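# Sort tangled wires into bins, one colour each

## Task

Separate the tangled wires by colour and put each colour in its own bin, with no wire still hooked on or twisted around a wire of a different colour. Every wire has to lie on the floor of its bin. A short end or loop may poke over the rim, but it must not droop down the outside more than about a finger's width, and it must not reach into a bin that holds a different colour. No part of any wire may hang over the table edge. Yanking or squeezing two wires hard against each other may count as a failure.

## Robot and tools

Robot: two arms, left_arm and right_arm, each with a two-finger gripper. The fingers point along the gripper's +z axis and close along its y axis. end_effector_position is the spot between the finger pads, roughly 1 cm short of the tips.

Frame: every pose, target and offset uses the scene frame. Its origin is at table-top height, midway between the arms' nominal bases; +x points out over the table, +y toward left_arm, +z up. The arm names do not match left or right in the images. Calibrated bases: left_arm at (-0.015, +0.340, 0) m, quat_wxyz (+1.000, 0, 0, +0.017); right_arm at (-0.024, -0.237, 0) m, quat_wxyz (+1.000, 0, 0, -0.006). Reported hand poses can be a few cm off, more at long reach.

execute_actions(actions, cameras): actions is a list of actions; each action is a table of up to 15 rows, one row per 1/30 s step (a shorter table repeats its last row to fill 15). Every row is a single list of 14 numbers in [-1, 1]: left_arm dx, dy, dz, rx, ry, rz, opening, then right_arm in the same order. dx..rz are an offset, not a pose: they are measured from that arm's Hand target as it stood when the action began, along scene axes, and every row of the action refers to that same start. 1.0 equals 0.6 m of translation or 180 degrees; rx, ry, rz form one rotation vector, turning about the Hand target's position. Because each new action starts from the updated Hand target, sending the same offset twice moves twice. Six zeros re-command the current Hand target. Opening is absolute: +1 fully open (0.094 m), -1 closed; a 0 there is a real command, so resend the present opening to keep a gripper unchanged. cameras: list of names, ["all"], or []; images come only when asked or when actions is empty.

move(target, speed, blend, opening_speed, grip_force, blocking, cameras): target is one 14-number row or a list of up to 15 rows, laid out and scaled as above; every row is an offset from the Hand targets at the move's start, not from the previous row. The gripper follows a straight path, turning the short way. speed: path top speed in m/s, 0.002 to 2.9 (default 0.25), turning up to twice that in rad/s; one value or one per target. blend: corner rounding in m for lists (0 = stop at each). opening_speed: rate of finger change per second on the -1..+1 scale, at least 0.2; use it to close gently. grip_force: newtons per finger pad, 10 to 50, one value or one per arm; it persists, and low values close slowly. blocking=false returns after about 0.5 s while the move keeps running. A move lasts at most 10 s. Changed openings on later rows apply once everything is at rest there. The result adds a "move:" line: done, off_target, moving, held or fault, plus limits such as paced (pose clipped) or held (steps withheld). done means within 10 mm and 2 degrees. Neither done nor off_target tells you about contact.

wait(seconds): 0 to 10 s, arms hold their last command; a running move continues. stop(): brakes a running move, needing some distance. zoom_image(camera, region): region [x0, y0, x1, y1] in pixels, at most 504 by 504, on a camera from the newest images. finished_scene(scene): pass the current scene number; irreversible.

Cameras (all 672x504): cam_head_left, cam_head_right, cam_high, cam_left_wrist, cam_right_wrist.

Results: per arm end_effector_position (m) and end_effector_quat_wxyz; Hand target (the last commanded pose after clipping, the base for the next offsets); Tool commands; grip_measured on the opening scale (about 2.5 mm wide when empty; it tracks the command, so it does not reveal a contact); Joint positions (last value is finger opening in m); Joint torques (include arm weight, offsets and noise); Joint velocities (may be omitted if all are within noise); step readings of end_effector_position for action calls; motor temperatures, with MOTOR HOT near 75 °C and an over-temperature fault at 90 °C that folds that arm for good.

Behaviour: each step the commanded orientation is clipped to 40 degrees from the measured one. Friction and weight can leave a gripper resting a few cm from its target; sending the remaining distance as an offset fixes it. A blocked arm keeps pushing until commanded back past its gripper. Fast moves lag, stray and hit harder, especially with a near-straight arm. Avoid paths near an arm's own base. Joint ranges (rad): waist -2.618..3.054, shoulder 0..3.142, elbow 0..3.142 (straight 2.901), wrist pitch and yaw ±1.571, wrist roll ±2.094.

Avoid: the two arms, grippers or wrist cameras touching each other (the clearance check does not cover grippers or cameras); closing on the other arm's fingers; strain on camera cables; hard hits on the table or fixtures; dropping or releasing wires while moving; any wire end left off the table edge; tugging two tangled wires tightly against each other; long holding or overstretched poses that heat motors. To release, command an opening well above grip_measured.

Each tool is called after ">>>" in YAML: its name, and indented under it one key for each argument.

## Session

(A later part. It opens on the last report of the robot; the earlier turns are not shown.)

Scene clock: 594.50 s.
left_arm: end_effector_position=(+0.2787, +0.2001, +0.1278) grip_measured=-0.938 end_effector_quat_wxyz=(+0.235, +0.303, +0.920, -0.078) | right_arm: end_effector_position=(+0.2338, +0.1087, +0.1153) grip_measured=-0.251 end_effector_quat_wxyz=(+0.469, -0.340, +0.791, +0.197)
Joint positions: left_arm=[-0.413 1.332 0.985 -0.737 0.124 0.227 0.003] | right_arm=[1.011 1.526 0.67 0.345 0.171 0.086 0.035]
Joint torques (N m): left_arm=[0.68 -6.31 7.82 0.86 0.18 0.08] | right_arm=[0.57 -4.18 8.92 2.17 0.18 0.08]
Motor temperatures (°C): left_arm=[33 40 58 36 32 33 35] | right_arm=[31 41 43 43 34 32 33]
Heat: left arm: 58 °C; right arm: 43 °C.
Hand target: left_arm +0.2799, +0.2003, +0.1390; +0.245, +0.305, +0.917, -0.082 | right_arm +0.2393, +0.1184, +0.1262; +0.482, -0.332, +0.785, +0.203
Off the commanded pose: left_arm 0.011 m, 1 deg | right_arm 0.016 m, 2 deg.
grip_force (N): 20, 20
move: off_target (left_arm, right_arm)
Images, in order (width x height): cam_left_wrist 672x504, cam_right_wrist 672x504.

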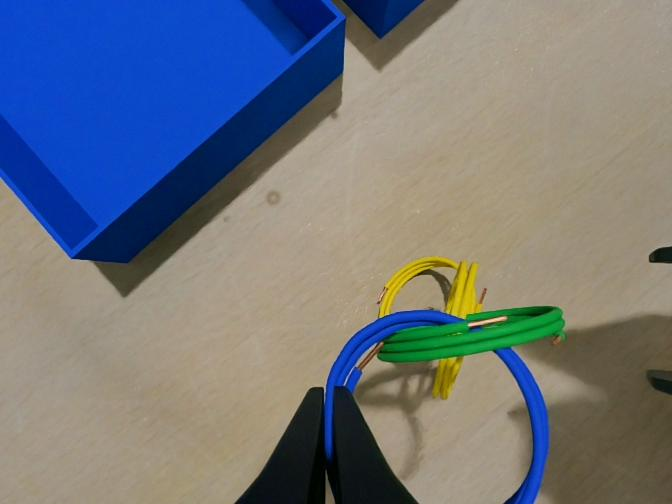

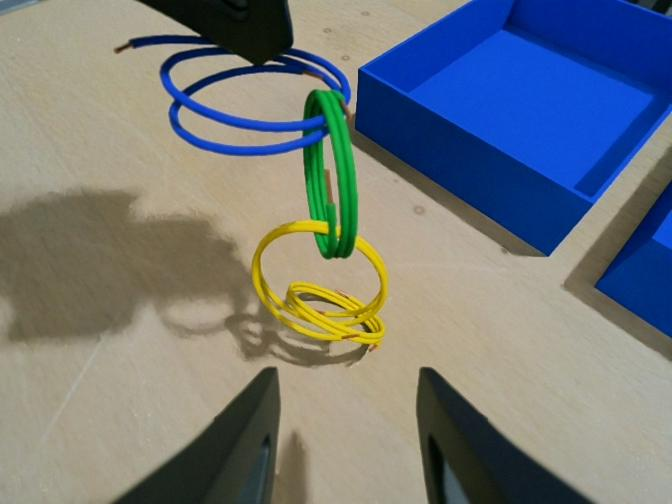

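>>> move:
  target: [0.0,0.0,0.0,0,0,0,-0.95,0.033,0.04,0.02,0,0,0,-0.72]
  speed: 0.1
  cameras: ["cam_left_wrist","cam_right_wrist"]

>>> zoom_image:
  camera: "cam_right_wrist"
  region: [220, 150, 500, 430]

Scene clock: 659.47 s.
left_arm: end_effector_position=(+0.2787, +0.2001, +0.1278) grip_measured=-0.938 end_effector_quat_wxyz=(+0.235, +0.303, +0.920, -0.078) | right_arm: end_effector_position=(+0.2525, +0.1378, +0.1325) grip_measured=-0.719 end_effector_quat_wxyz=(+0.478, -0.337, +0.786, +0.203)
Joint positions: left_arm=[-0.413 1.332 0.985 -0.737 0.124 0.227 0.003] | right_arm=[1.011 1.616 0.818 0.311 0.171 0.087 0.013]
Joint torques (N m): left_arm=[0.87 -6.19 7.77 0.83 0.19 0.07] | right_arm=[-0.43 -5.29 9.02 1.93 0.04 0.01]
Motor temperatures (°C): left_arm=[33 40 59 36 32 33 35] | right_arm=[31 40 47 45 34 32 33]
Heat: left arm: 59 °C; right arm: 47 °C.
Hand target: left_arm +0.2799, +0.2003, +0.1390; +0.245, +0.305, +0.917, -0.082 | right_arm +0.2591, +0.1424, +0.1383; +0.482, -0.332, +0.785, +0.204
Off the commanded pose: left_arm 0.011 m, 1 deg | right_arm 0.010 m, 1 deg.
grip_force (N): 20, 20
move: off_target (left_arm)
Images, in order (width x height): cam_left_wrist 672x504, cam_right_wrist 672x504.

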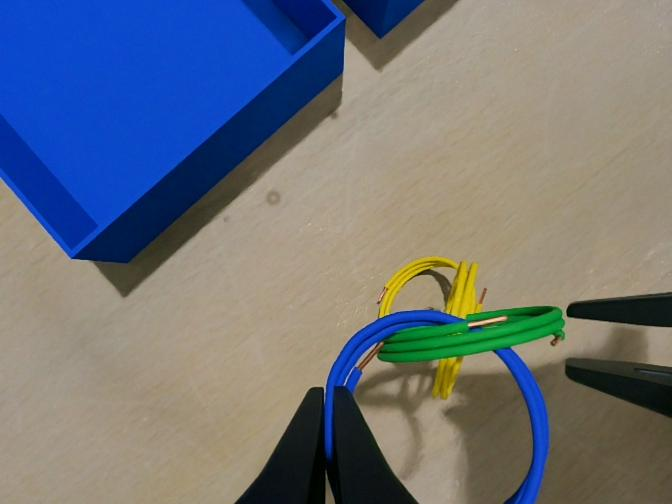

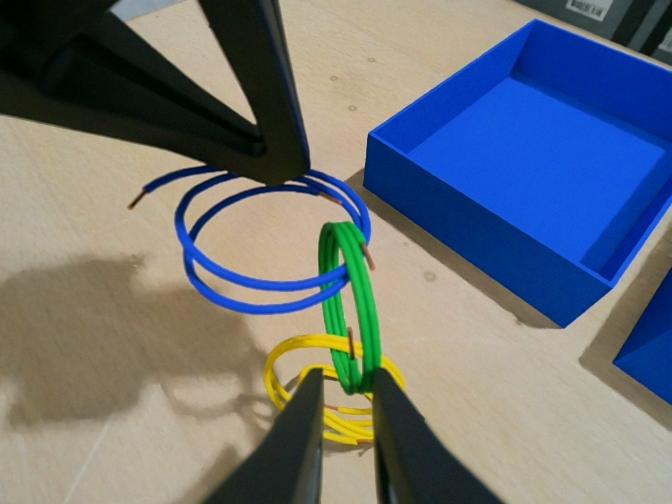

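Scaled by 1.800 from the camera's 672x504 image, which has a finer 960x720 frame.

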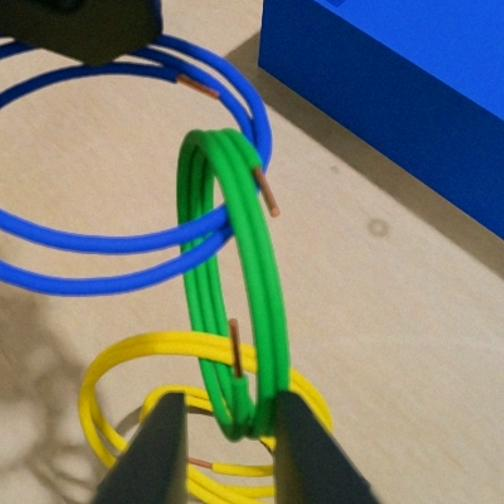

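>>> move:
  target:
    - [0.0,0.0,0.0,0,0,0,-0.95,0.004,-0.004,-0.0,0,0,0,-0.45]
    - [0.0,0.0,0.0,0,0,0,-0.95,0.036,0.02,-0.034,0,0,0,-0.45]
  speed: 0.05
  grip_force: [20,40]
  cameras: ["cam_left_wrist","cam_right_wrist"]

>>> zoom_image:
  camera: "cam_right_wrist"
  region: [220, 150, 500, 430]

Scene clock: 699.07 s.
left_arm: end_effector_position=(+0.2787, +0.2001, +0.1278) grip_measured=-0.938 end_effector_quat_wxyz=(+0.235, +0.303, +0.920, -0.078) | right_arm: end_effector_position=(+0.2728, +0.1452, +0.1074) grip_measured=-0.451 end_effector_quat_wxyz=(+0.471, -0.335, +0.793, +0.194)
Joint positions: left_arm=[-0.413 1.332 0.985 -0.737 0.124 0.227 0.003] | right_arm=[0.978 1.738 0.859 0.369 0.155 0.077 0.026]
Joint torques (N m): left_arm=[0.79 -6.2 7.68 0.83 0.19 0.08] | right_arm=[-0.53 -6.08 9.02 2.17 -0.13 -0.06]
Motor temperatures (°C): left_arm=[33 41 60 36 32 33 35] | right_arm=[31 40 45 44 34 32 33]
Heat: left arm: 60 °C; right arm: 45 °C.
Hand target: left_arm +0.2799, +0.2003, +0.1390; +0.245, +0.305, +0.917, -0.082 | right_arm +0.2806, +0.1544, +0.1178; +0.482, -0.332, +0.785, +0.203
Off the commanded pose: left_arm 0.011 m, 1 deg | right_arm 0.016 m, 2 deg.
grip_force (N): 20, 40
move: off_target (left_arm, right_arm)
Images, in order (width x height): cam_left_wrist 672x504, cam_right_wrist 672x504.

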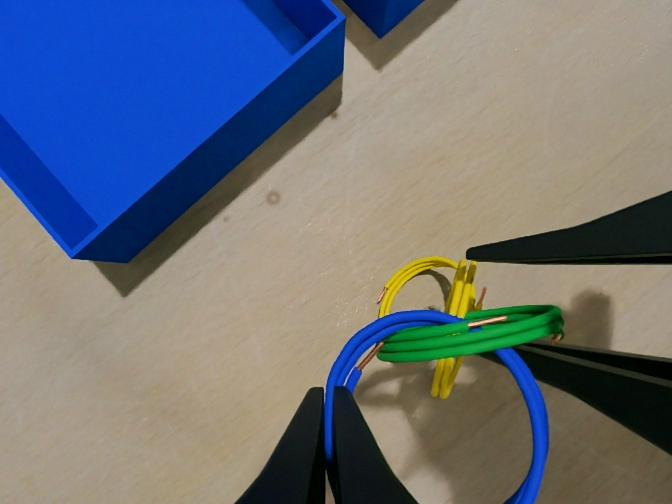

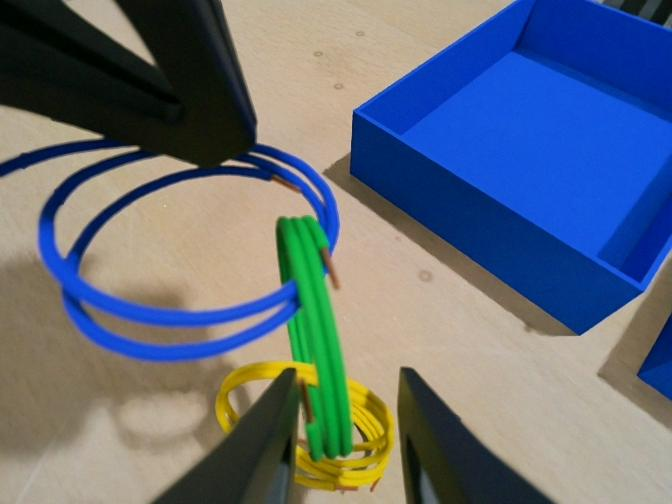

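Scaled by 1.800 from the camera's 672x504 image, which has a finer 960x720 frame.

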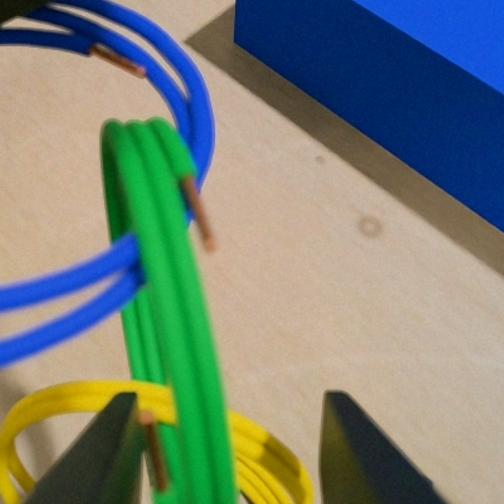

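>>> move:
  target:
    - [0.0,0.0,0.0,0,0,0,-0.95,-0.005,0.005,-0.0,0,0,0,-0.45]
    - [0.0,0.0,0.0,0,0,0,-0.95,-0.005,0.005,0,0,0,0,-0.85]
  speed: 0.05
  opening_speed: 0.3
  grip_force: [20,25]
  cameras: ["cam_left_wrist","cam_right_wrist"]

>>> zoom_image:
  camera: "cam_right_wrist"
  region: [220, 150, 500, 430]

Scene clock: 719.53 s.
left_arm: end_effector_position=(+0.2786, +0.2000, +0.1278) grip_measured=-0.938 end_effector_quat_wxyz=(+0.235, +0.303, +0.920, -0.078) | right_arm: end_effector_position=(+0.2728, +0.1452, +0.1074) grip_measured=-0.848 end_effector_quat_wxyz=(+0.471, -0.335, +0.793, +0.194)
Joint positions: left_arm=[-0.413 1.332 0.985 -0.737 0.125 0.227 0.003] | right_arm=[0.978 1.738 0.859 0.369 0.155 0.077 0.007]
Joint torques (N m): left_arm=[0.87 -6.32 7.72 0.88 0.22 0.06] | right_arm=[0.46 -5.89 9.31 2.15 -0.01 0.01]
Motor temperatures (°C): left_arm=[33 41 60 36 32 33 35] | right_arm=[31 39 48 46 34 32 33]
Heat: left arm: 60 °C; right arm: 48 °C.
Hand target: left_arm +0.2799, +0.2003, +0.1390; +0.245, +0.305, +0.917, -0.082 | right_arm +0.2777, +0.1573, +0.1178; +0.482, -0.332, +0.785, +0.203
Off the commanded pose: left_arm 0.011 m, 1 deg | right_arm 0.017 m, 2 deg.
grip_force (N): 20, 25
move: off_target (left_arm, right_arm); target 2's new opening was sent with right_arm's hand 0.017 m and 2 deg from that target
Images, in order (width x height): cam_left_wrist 672x504, cam_right_wrist 672x504.

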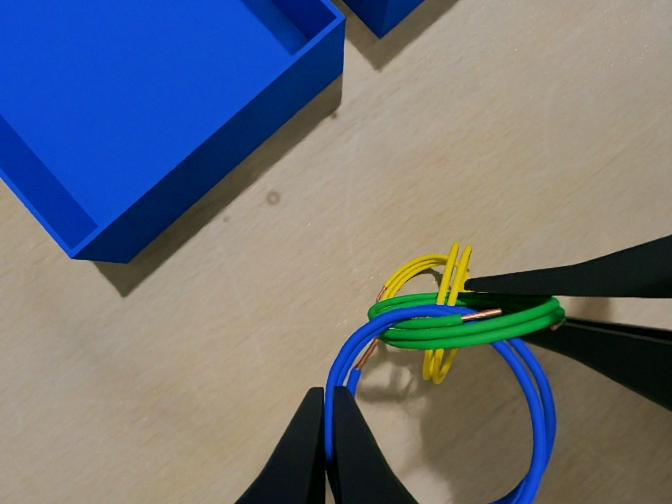

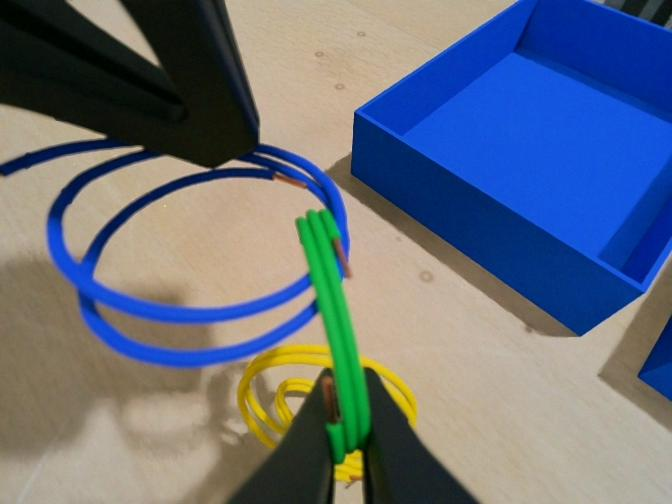

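Scaled by 1.800 from the camera's 672x504 image, which has a finer 960x720 frame.

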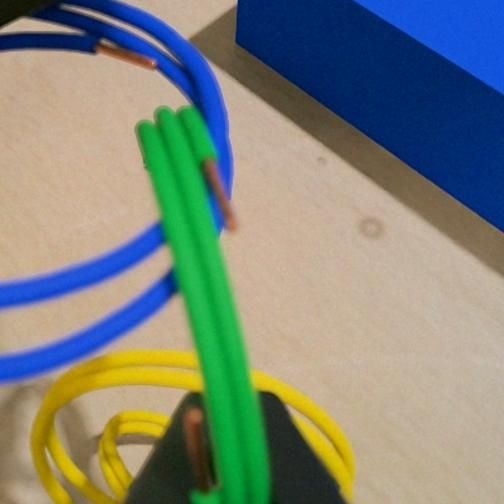

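>>> move:
  target:
    - [0,0,0,0,0,0,-0.7,0,0,0,0,0,0,-0.85]
    - [-0.05,0.06,0.1,0,0,0,-0.6,0,0,0,0,0,0,-0.85]
  speed: 0.05
  opening_speed: 0.3
  grip_force: [20,25]
  cameras: ["cam_left_wrist","cam_right_wrist"]

>>> zoom_image:
  camera: "cam_right_wrist"
  region: [170, 150, 450, 430]

>>> zoom_image:
  camera: "cam_left_wrist"
  region: [300, 220, 600, 504]

Scene clock: 741.70 s.
left_arm: end_effector_position=(+0.2519, +0.2356, +0.1900) grip_measured=-0.603 end_effector_quat_wxyz=(+0.238, +0.302, +0.920, -0.079) | right_arm: end_effector_position=(+0.2728, +0.1452, +0.1074) grip_measured=-0.849 end_effector_quat_wxyz=(+0.471, -0.335, +0.793, +0.194)
Joint positions: left_arm=[-0.299 1.196 1.138 -1.036 0.178 0.327 0.019] | right_arm=[0.978 1.738 0.859 0.369 0.155 0.077 0.007]
Joint torques (N m): left_arm=[0.66 -4.4 7.6 0.77 0.25 0.04] | right_arm=[0.49 -5.87 9.31 2.15 0 0.01]
Motor temperatures (°C): left_arm=[33 40 60 36 32 33 35] | right_arm=[31 39 50 47 34 32 33]
Heat: left arm: 60 °C; right arm: 50 °C.
Hand target: left_arm +0.2499, +0.2363, +0.1990; +0.245, +0.305, +0.917, -0.082 | right_arm +0.2777, +0.1573, +0.1178; +0.482, -0.332, +0.785, +0.203
Off the commanded pose: left_arm 0.009 m, 1 deg | right_arm 0.017 m, 2 deg.
grip_force (N): 20, 25
move: off_target (right_arm)
Images, in order (width x height): cam_left_wrist 672x504, cam_right_wrist 672x504.

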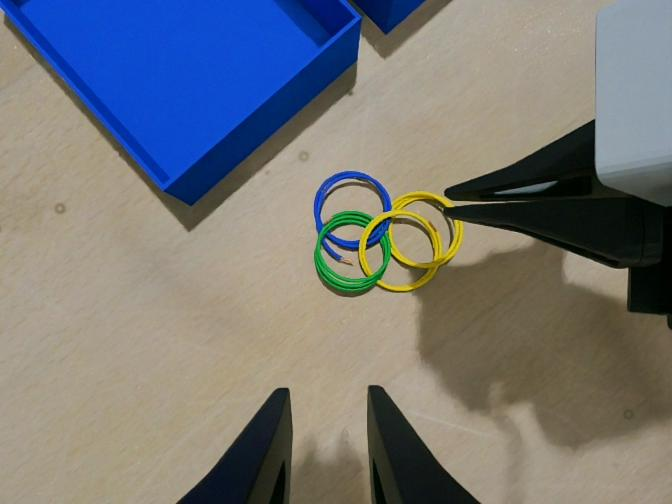

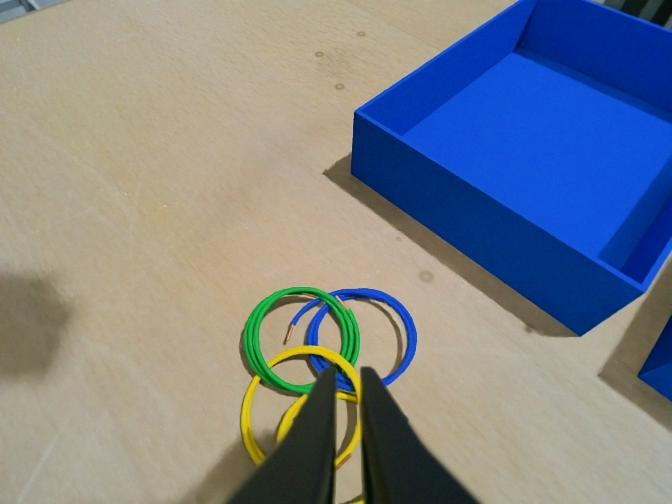

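Scaled by 1.800 from the camera's 672x504 image, which has a finer 960x720 frame.

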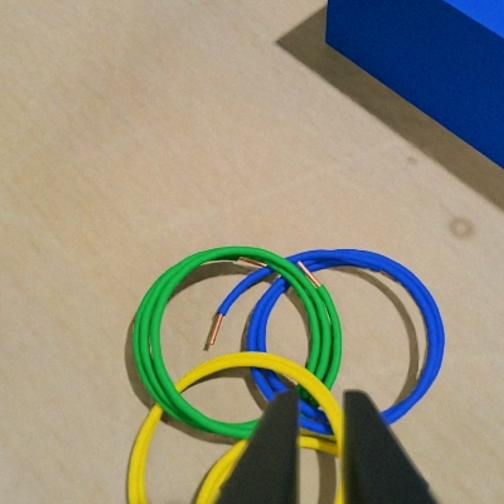

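Scaled by 1.680 from the camera's 672x504 image, which has a finer 960x720 frame.

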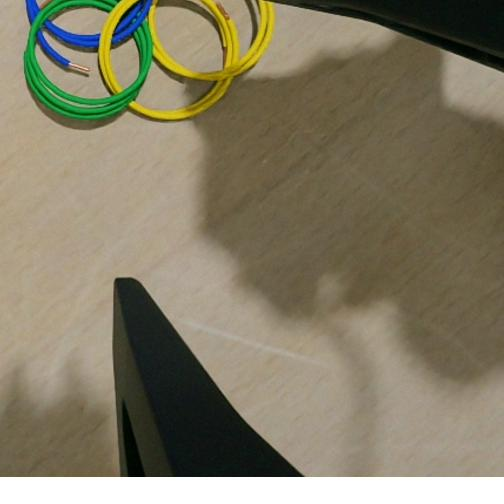

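>>> move:
  target:
    - [0,0,0,0,0,0,-0.6,-0.1,-0.1,0.1,0,0,0,-0.7]
    - [0.0,0.05,0.05,0,0,0,-0.6,-0.02,-0.23,-0.02,-0.089,0.235,-0.221,-0.6]
  speed: 0.15
  cameras: ["cam_left_wrist","cam_right_wrist"]

Scene clock: 758.67 s.
left_arm: end_effector_position=(+0.2512, +0.2665, +0.2252) grip_measured=-0.603 end_effector_quat_wxyz=(+0.247, +0.303, +0.917, -0.077) | right_arm: end_effector_position=(+0.2602, +0.0153, +0.1017) grip_measured=-0.601 end_effector_quat_wxyz=(+0.163, -0.026, +0.986, +0.024)
Joint positions: left_arm=[-0.149 1.196 1.277 -1.184 0.244 0.464 0.019] | right_arm=[0.828 1.739 1.344 -0.908 0.195 0.737 0.019]
Joint torques (N m): left_arm=[0.64 -2.48 7.66 0.76 0.27 0.07] | right_arm=[-0.4 -6.12 9.03 0.69 0.02 0.07]
Motor temperatures (°C): left_arm=[33 39 58 35 32 33 35] | right_arm=[31 39 50 46 34 32 33]
Heat: left arm: 58 °C; right arm: 50 °C.
Hand target: left_arm +0.2500, +0.2663, +0.2290; +0.245, +0.305, +0.917, -0.082 | right_arm +0.2657, +0.0195, +0.1059; +0.164, -0.020, +0.986, +0.029
Off the commanded pose: left_arm 0.004 m, 1 deg | right_arm 0.008 m, 1 deg.
grip_force (N): 20, 25
move: done
Images, in order (width x height): cam_left_wrist 672x504, cam_right_wrist 672x504.

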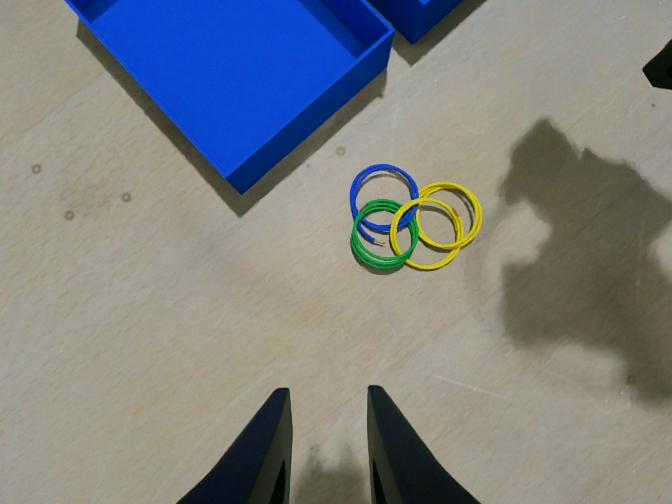

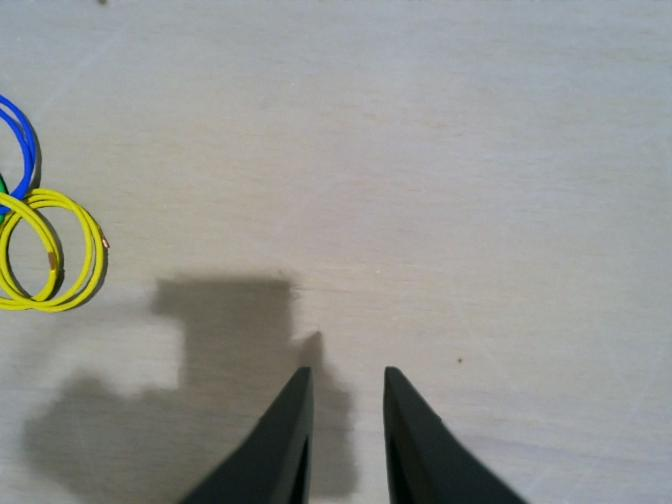

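Move right camera over them.

>>> move:
  target: [0,0.1,0.0,0,0,0,-0.6,0,0.2,0,0,0,0,-0.6]
  speed: 0.15
  cameras: ["cam_left_wrist","cam_right_wrist"]

>>> zoom_image:
  camera: "cam_right_wrist"
  region: [200, 60, 440, 300]

>>> zoom_image:
  camera: "cam_right_wrist"
  region: [210, 150, 340, 280]

Scene clock: 768.33 s.
left_arm: end_effector_position=(+0.2512, +0.3279, +0.2245) grip_measured=-0.603 end_effector_quat_wxyz=(+0.244, +0.302, +0.919, -0.074) | right_arm: end_effector_position=(+0.2602, +0.1370, +0.1054) grip_measured=-0.601 end_effector_quat_wxyz=(+0.156, -0.024, +0.987, +0.035)
Joint positions: left_arm=[0.16 1.233 1.311 -1.275 0.365 0.76 0.019] | right_arm=[1.014 2.124 1.89 -1.1 0.218 0.927 0.019]
Joint torques (N m): left_arm=[0.58 -2.95 7.3 0.63 0.38 0.07] | right_arm=[0.09 -8.94 9.05 0.61 0.32 0.07]
Motor temperatures (°C): left_arm=[33 39 58 35 32 33 35] | right_arm=[31 39 50 44 34 32 33]
Heat: left arm: 58 °C; right arm: 50 °C.
Hand target: left_arm +0.2499, +0.3263, +0.2290; +0.245, +0.305, +0.917, -0.082 | right_arm +0.2656, +0.1394, +0.1057; +0.163, -0.020, +0.986, +0.029
Off the commanded pose: left_arm 0.005 m, 1 deg | right_arm 0.006 m, 1 deg.
grip_force (N): 20, 25
move: done
Images, in order (width x height): cam_left_wrist 672x504, cam_right_wrist 672x504.

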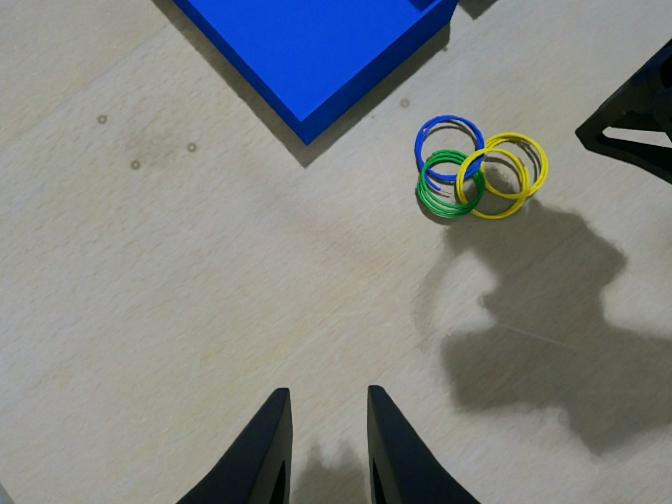

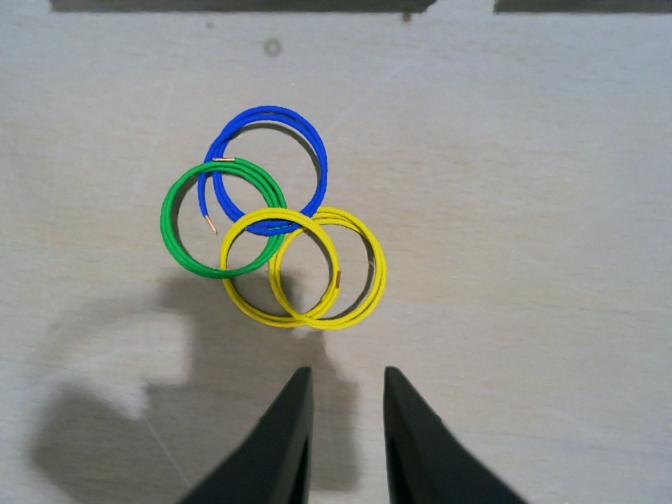

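Scaled by 2.100 from the camera's 672x504 image, which has a finer 960x720 frame.

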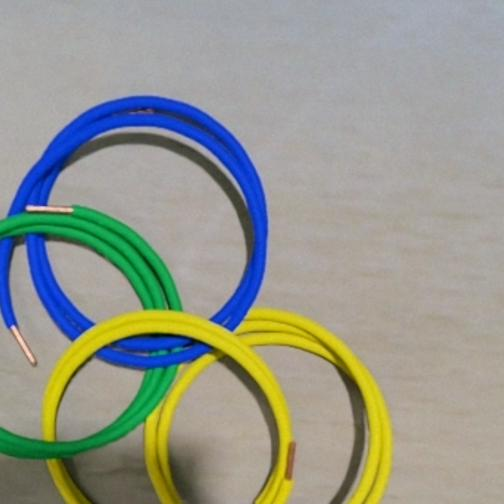

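Scaled by 3.877 from the camera's 672x504 image, which has a finer 960x720 frame.

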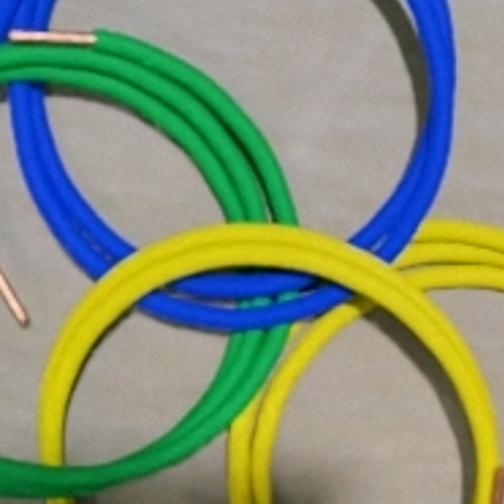

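>>> move:
  target: [0,0.0,0.0,0,0,0,-0.6,0.03,0.05,-0.075,0,0,0,-0.6]
  speed: 0.15
  cameras: ["cam_right_wrist"]

>>> zoom_image:
  camera: "cam_right_wrist"
  region: [180, 130, 440, 390]

Scene clock: 869.63 s.
left_arm: end_effector_position=(+0.2512, +0.3278, +0.2245) grip_measured=-0.603 end_effector_quat_wxyz=(+0.244, +0.302, +0.918, -0.074) | right_arm: end_effector_position=(+0.2767, +0.1626, +0.0585) grip_measured=-0.601 end_effector_quat_wxyz=(+0.149, -0.025, +0.988, +0.025)
Joint positions: left_arm=[0.16 1.233 1.311 -1.275 0.365 0.76 0.019] | right_arm=[1.014 2.298 1.992 -1.053 0.219 0.93 0.019]
Joint torques (N m): left_arm=[0.62 -2.81 7.31 0.65 0.35 0.09] | right_arm=[0.24 -10.61 8.85 0.79 0.32 0.08]
Motor temperatures (°C): left_arm=[33 36 59 35 32 33 35] | right_arm=[31 45 47 40 34 32 33]
Heat: left arm: 59 °C; right arm: 47 °C.
Hand target: left_arm +0.2499, +0.3263, +0.2290; +0.245, +0.305, +0.917, -0.082 | right_arm +0.2836, +0.1694, +0.0609; +0.164, -0.020, +0.986, +0.029
Off the commanded pose: left_arm 0.005 m, 1 deg | right_arm 0.010 m, 2 deg.
grip_force (N): 20, 25
move: done
Images, in order (width x height): cam_right_wrist 672x504.

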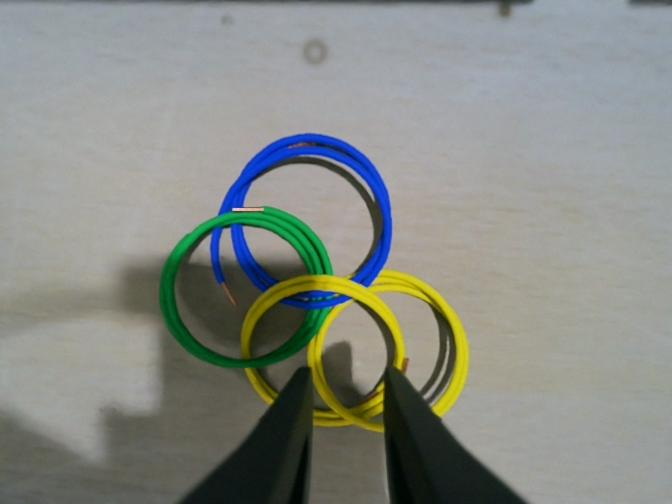

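Scaled by 1.938 from the camera's 672x504 image, which has a finer 960x720 frame.

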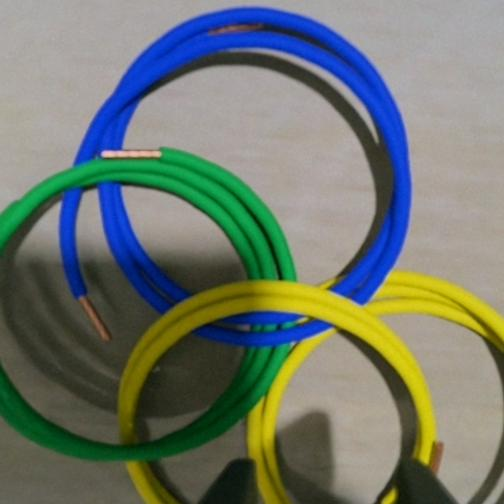

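>>> move:
  target:
    - [0,0.0,0.0,0,0,0,-0.6,-0.02,-0.06,0.06,0,0,0,-0.6]
    - [0,0.0,0,0,0,0,-0.6,0.0,-0.25,0.06,0,0,0,-0.6]
    - [0.113,-0.21,-0.28,0,0,0,-0.6,0.0,-0.25,0.06,0,0,0,-0.6]
  speed: 0.15
  cameras: ["cam_left_wrist"]

>>> zoom_image:
  camera: "cam_left_wrist"
  region: [200, 250, 450, 450]

Scene clock: 939.10 s.
left_arm: end_effector_position=(+0.3173, +0.2021, +0.0647) grip_measured=-0.603 end_effector_quat_wxyz=(+0.244, +0.307, +0.916, -0.081) | right_arm: end_effector_position=(+0.2854, +0.0202, +0.0893) grip_measured=-0.601 end_effector_quat_wxyz=(+0.156, -0.018, +0.987, +0.018)
Joint positions: left_arm=[-0.35 1.529 0.884 -0.429 0.161 0.289 0.019] | right_arm=[0.786 1.841 1.424 -0.899 0.185 0.714 0.019]
Joint torques (N m): left_arm=[-0.54 -5.68 5.07 1.27 0.11 -0.09] | right_arm=[-0.02 -11.25 4.59 0.92 0.02 -0.07]
Motor temperatures (°C): left_arm=[33 36 59 35 32 33 35] | right_arm=[31 47 49 39 34 32 33]
Heat: left arm: 59 °C; right arm: 49 °C.
Hand target: left_arm +0.3177, +0.2004, +0.0610; +0.245, +0.305, +0.917, -0.082 | right_arm +0.2837, +0.0195, +0.0969; +0.163, -0.020, +0.986, +0.029
Off the commanded pose: left_arm 0.004 m, 0 deg | right_arm 0.008 m, 2 deg.
grip_force (N): 20, 25
move: done
Images, in order (width x height): cam_left_wrist 672x504.

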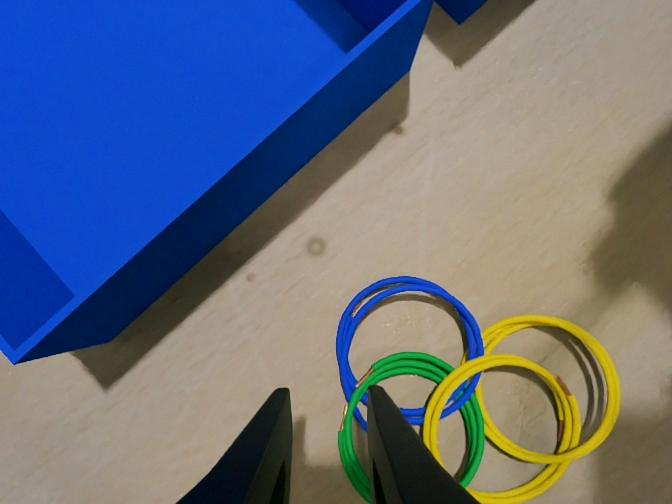

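Scaled by 2.016 from the camera's 672x504 image, which has a finer 960x720 frame.

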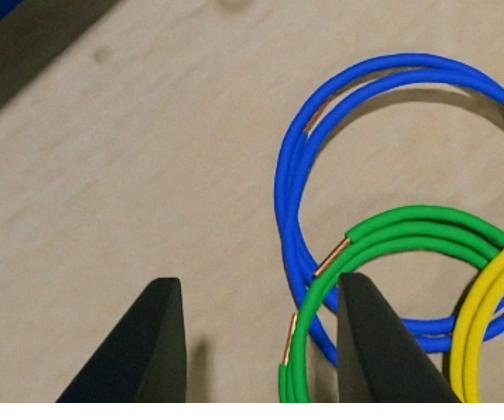

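>>> move:
  target: [0.008,-0.012,-0.07,0,0,0,-0.65,0.0,0,0,0,0,0,-0.6]
  speed: 0.06
  cameras: ["cam_left_wrist"]

>>> zoom_image:
  camera: "cam_left_wrist"
  region: [250, 280, 450, 460]

Scene clock: 961.60 s.
left_arm: end_effector_position=(+0.3232, +0.1953, +0.0236) grip_measured=-0.647 end_effector_quat_wxyz=(+0.245, +0.306, +0.917, -0.081) | right_arm: end_effector_position=(+0.2854, +0.0202, +0.0893) grip_measured=-0.601 end_effector_quat_wxyz=(+0.156, -0.018, +0.987, +0.018)
Joint positions: left_arm=[-0.367 1.64 0.81 -0.239 0.152 0.272 0.017] | right_arm=[0.786 1.841 1.424 -0.899 0.185 0.714 0.019]
Joint torques (N m): left_arm=[-0.79 -6.04 4.67 1.26 0.06 -0.13] | right_arm=[-0.02 -11.25 4.59 0.92 0.01 -0.07]
Motor temperatures (°C): left_arm=[33 38 57 36 32 33 35] | right_arm=[31 51 46 39 34 32 33]
Heat: left arm: 57 °C; right arm: 51 °C.
Hand target: left_arm +0.3225, +0.1932, +0.0191; +0.245, +0.305, +0.917, -0.082 | right_arm +0.2837, +0.0195, +0.0969; +0.163, -0.020, +0.986, +0.029
Off the commanded pose: left_arm 0.005 m, 0 deg | right_arm 0.008 m, 2 deg.
grip_force (N): 20, 25
move: done
Images, in order (width x height): cam_left_wrist 672x504.

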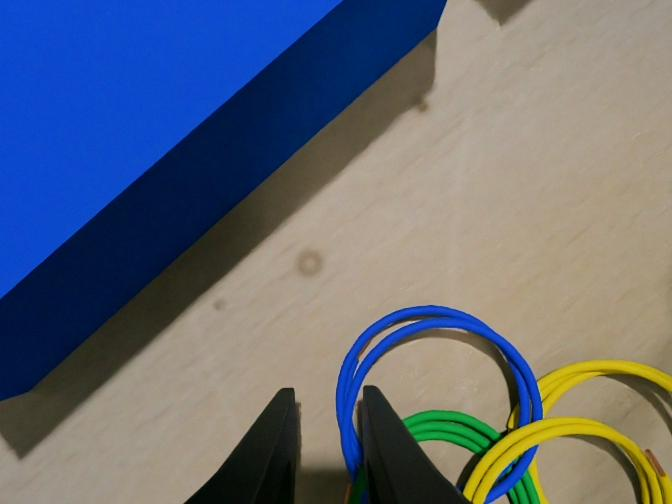

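Scaled by 2.520 from the camera's 672x504 image, which has a finer 960x720 frame.

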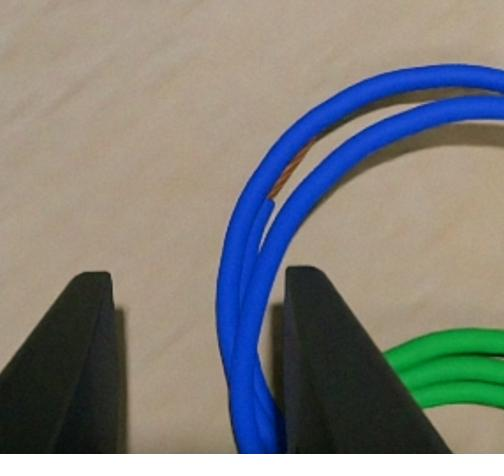

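>>> move:
  target:
    - [-0.003,-0.005,-0.024,0,0,0,-0.65,0.0,0,0,0,0,0,-0.6]
    - [-0.003,-0.005,-0.024,0,0,0,-0.95,0.0,0,0,0,0,0,-0.6]
  speed: 0.06
  opening_speed: 0.3
  grip_force: [25,25]
  cameras: ["cam_left_wrist"]

>>> zoom_image:
  camera: "cam_left_wrist"
  region: [250, 280, 450, 460]

Scene clock: 987.90 s.
left_arm: end_effector_position=(+0.3232, +0.1921, +0.0106) grip_measured=-0.942 end_effector_quat_wxyz=(+0.248, +0.305, +0.916, -0.080) | right_arm: end_effector_position=(+0.2854, +0.0202, +0.0893) grip_measured=-0.601 end_effector_quat_wxyz=(+0.156, -0.018, +0.987, +0.018)
Joint positions: left_arm=[-0.379 1.674 0.78 -0.167 0.144 0.262 0.003] | right_arm=[0.786 1.841 1.424 -0.899 0.185 0.714 0.019]
Joint torques (N m): left_arm=[-0.65 -6.04 4.46 1.26 0.11 -0.09] | right_arm=[-0.02 -11.23 4.59 0.92 0.01 -0.07]
Motor temperatures (°C): left_arm=[33 39 55 36 32 33 34] | right_arm=[31 52 45 39 34 32 33]
Heat: left arm: 55 °C; right arm: 52 °C.
Hand target: left_arm +0.3207, +0.1901, +0.0046; +0.245, +0.305, +0.916, -0.082 | right_arm +0.2837, +0.0195, +0.0969; +0.163, -0.020, +0.986, +0.029
Off the commanded pose: left_arm 0.007 m, 0 deg | right_arm 0.008 m, 2 deg.
grip_force (N): 25, 25
move: done
Images, in order (width x height): cam_left_wrist 672x504.

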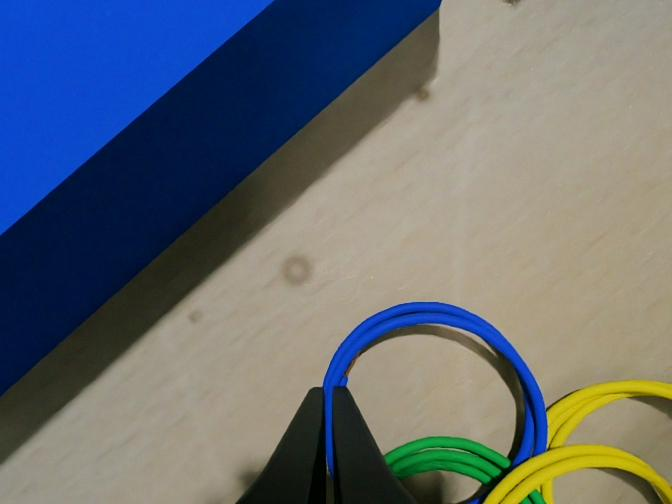

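Scaled by 2.520 from the camera's 672x504 image, which has a finer 960x720 frame.

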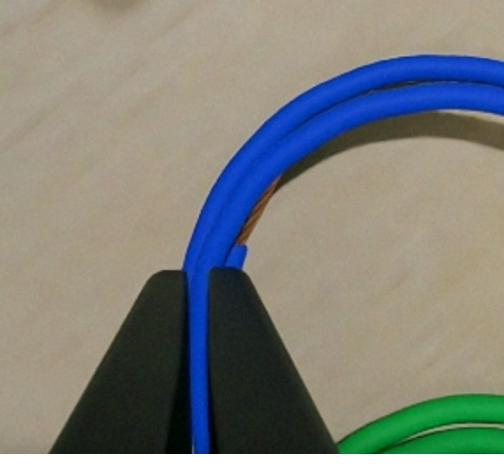

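>>> move:
  target:
    - [0,0,0.06,0,0,0,-0.95,0,0,0,0,0,0,-0.6]
    - [-0.08,0.02,0.26,0,0,0,-0.95,-0.115,0.07,0.12,0.089,-0.235,0.221,-0.6]
  speed: 0.1
  blend: 0.02
  cameras: ["cam_left_wrist","cam_right_wrist"]

>>> zoom_image:
  camera: "cam_right_wrist"
  region: [150, 70, 400, 320]

>>> zoom_image:
  camera: "cam_left_wrist"
  region: [300, 250, 600, 504]

Scene clock: 1010.30 s.
left_arm: end_effector_position=(+0.2735, +0.2040, +0.1494) grip_measured=-0.942 end_effector_quat_wxyz=(+0.236, +0.306, +0.919, -0.081) | right_arm: end_effector_position=(+0.2202, +0.0610, +0.1665) grip_measured=-0.601 end_effector_quat_wxyz=(+0.478, -0.327, +0.792, +0.195)
Joint positions: left_arm=[-0.401 1.301 1.047 -0.829 0.136 0.242 0.003] | right_arm=[0.967 1.211 0.641 0.077 0.156 0.079 0.019]
Joint torques (N m): left_arm=[-0.61 -6.02 7.88 0.82 0.11 -0.11] | right_arm=[0.57 -5.15 5.38 2.18 -0.11 -0.05]
Motor temperatures (°C): left_arm=[33 40 55 36 32 33 35] | right_arm=[31 51 45 39 34 32 33]
Heat: left arm: 55 °C; right arm: 51 °C.
Hand target: left_arm +0.2726, +0.2022, +0.1606; +0.245, +0.305, +0.917, -0.082 | right_arm +0.2147, +0.0614, +0.1688; +0.482, -0.332, +0.785, +0.204
Off the commanded pose: left_arm 0.011 m, 1 deg | right_arm 0.006 m, 2 deg.
grip_force (N): 25, 25
move: off_target (left_arm); blend cut to 0.0179 m at target 1
Images, in order (width x height): cam_left_wrist 672x504, cam_right_wrist 672x504.

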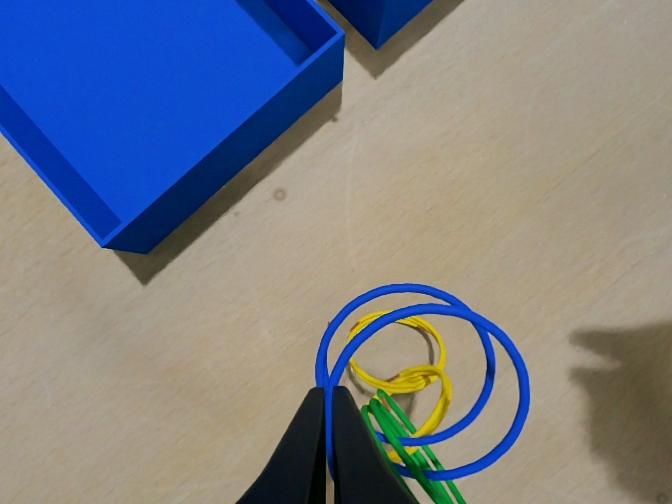

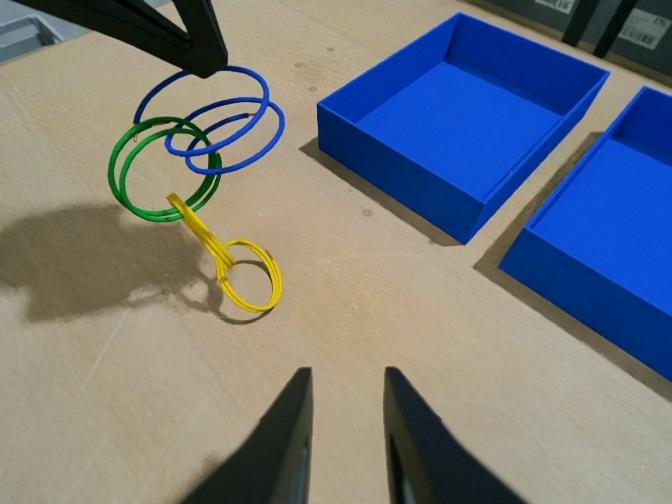

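Scaled by 2.016 from the camera's 672x504 image, which has a finer 960x720 frame.

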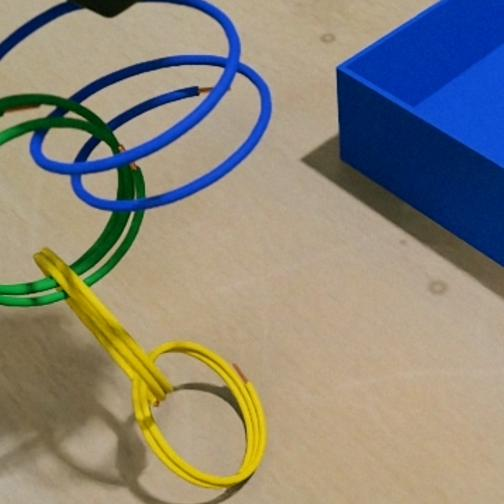

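Scaled by 1.680 from the camera's 672x504 image, which has a finer 960x720 frame.

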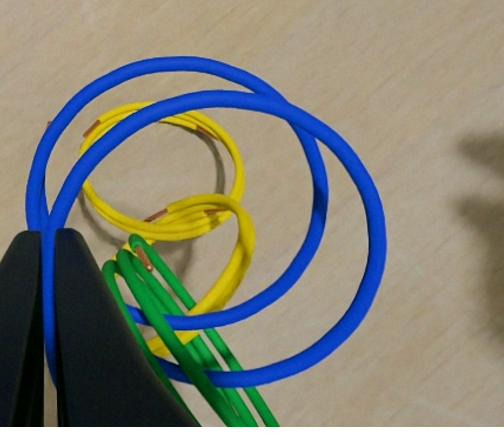

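>>> zoom_image:
  camera: "cam_right_wrist"
  region: [100, 60, 230, 190]

>>> zoom_image:
  camera: "cam_right_wrist"
  region: [150, 60, 290, 230]

Scaled by 3.877 from the camera's 672x504 image, which has a finer 960x720 frame.

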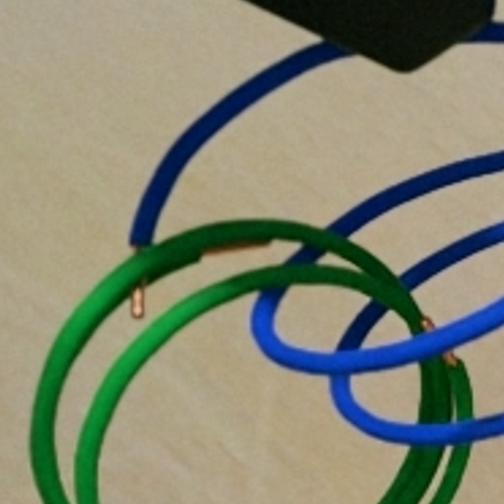

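Scaled by 2.965 from the camera's 672x504 image, which has a finer 960x720 frame.

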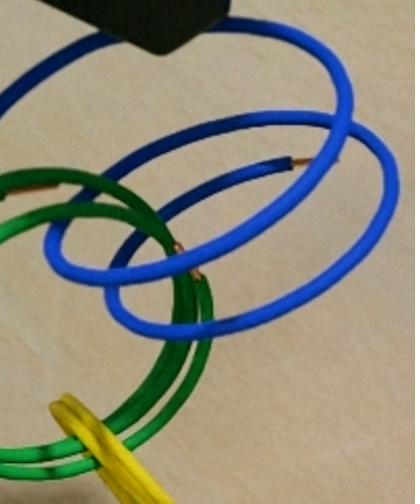

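>>> move:
  target: [0.04,-0.06,0.01,0,0,0,-0.95,-0.06,-0.06,0.0,0,0,0,-0.3]
  speed: 0.06
  cameras: ["cam_left_wrist","cam_right_wrist"]

>>> zoom_image:
  camera: "cam_right_wrist"
  region: [200, 50, 400, 250]

Scene clock: 1067.13 s.
left_arm: end_effector_position=(+0.2926, +0.1699, +0.1608) grip_measured=-0.942 end_effector_quat_wxyz=(+0.239, +0.307, +0.918, -0.081) | right_arm: end_effector_position=(+0.1818, +0.0298, +0.1743) grip_measured=-0.301 end_effector_quat_wxyz=(+0.485, -0.334, +0.781, +0.207)
Joint positions: left_arm=[-0.495 1.415 1.177 -0.831 0.092 0.161 0.003] | right_arm=[1.018 0.952 0.522 -0.038 0.177 0.089 0.033]
Joint torques (N m): left_arm=[-0.62 -4.89 8.02 1.06 0.09 -0.12] | right_arm=[0.62 -2.7 5.55 1.95 0.18 0.08]
Motor temperatures (°C): left_arm=[33 38 62 36 32 33 35] | right_arm=[31 43 47 44 34 32 33]
Heat: left arm: 62 °C; right arm: 47 °C.
Hand target: left_arm +0.2967, +0.1661, +0.1667; +0.245, +0.305, +0.917, -0.082 | right_arm +0.1786, +0.0254, +0.1687; +0.482, -0.333, +0.785, +0.203
Off the commanded pose: left_arm 0.008 m, 1 deg | right_arm 0.008 m, 1 deg.
grip_force (N): 25, 25
move: done
Images, in order (width x height): cam_left_wrist 672x504, cam_right_wrist 672x504.

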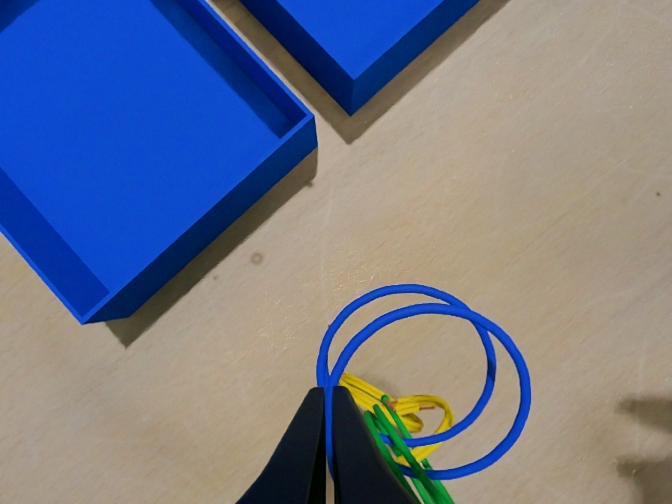

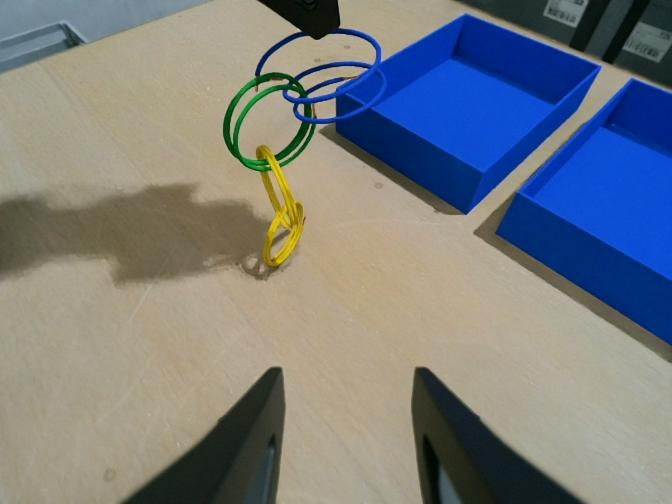

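Scaled by 2.520 from the camera's 672x504 image, which has a finer 960x720 frame.

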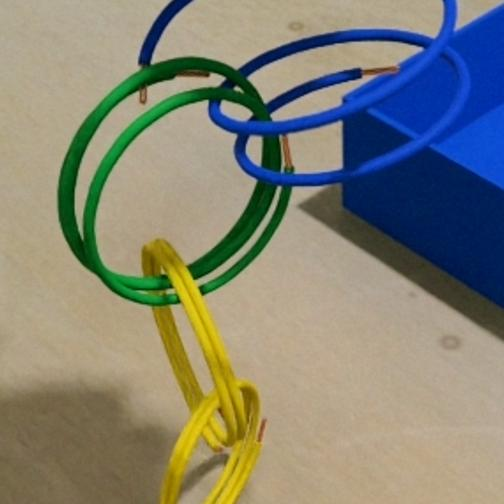

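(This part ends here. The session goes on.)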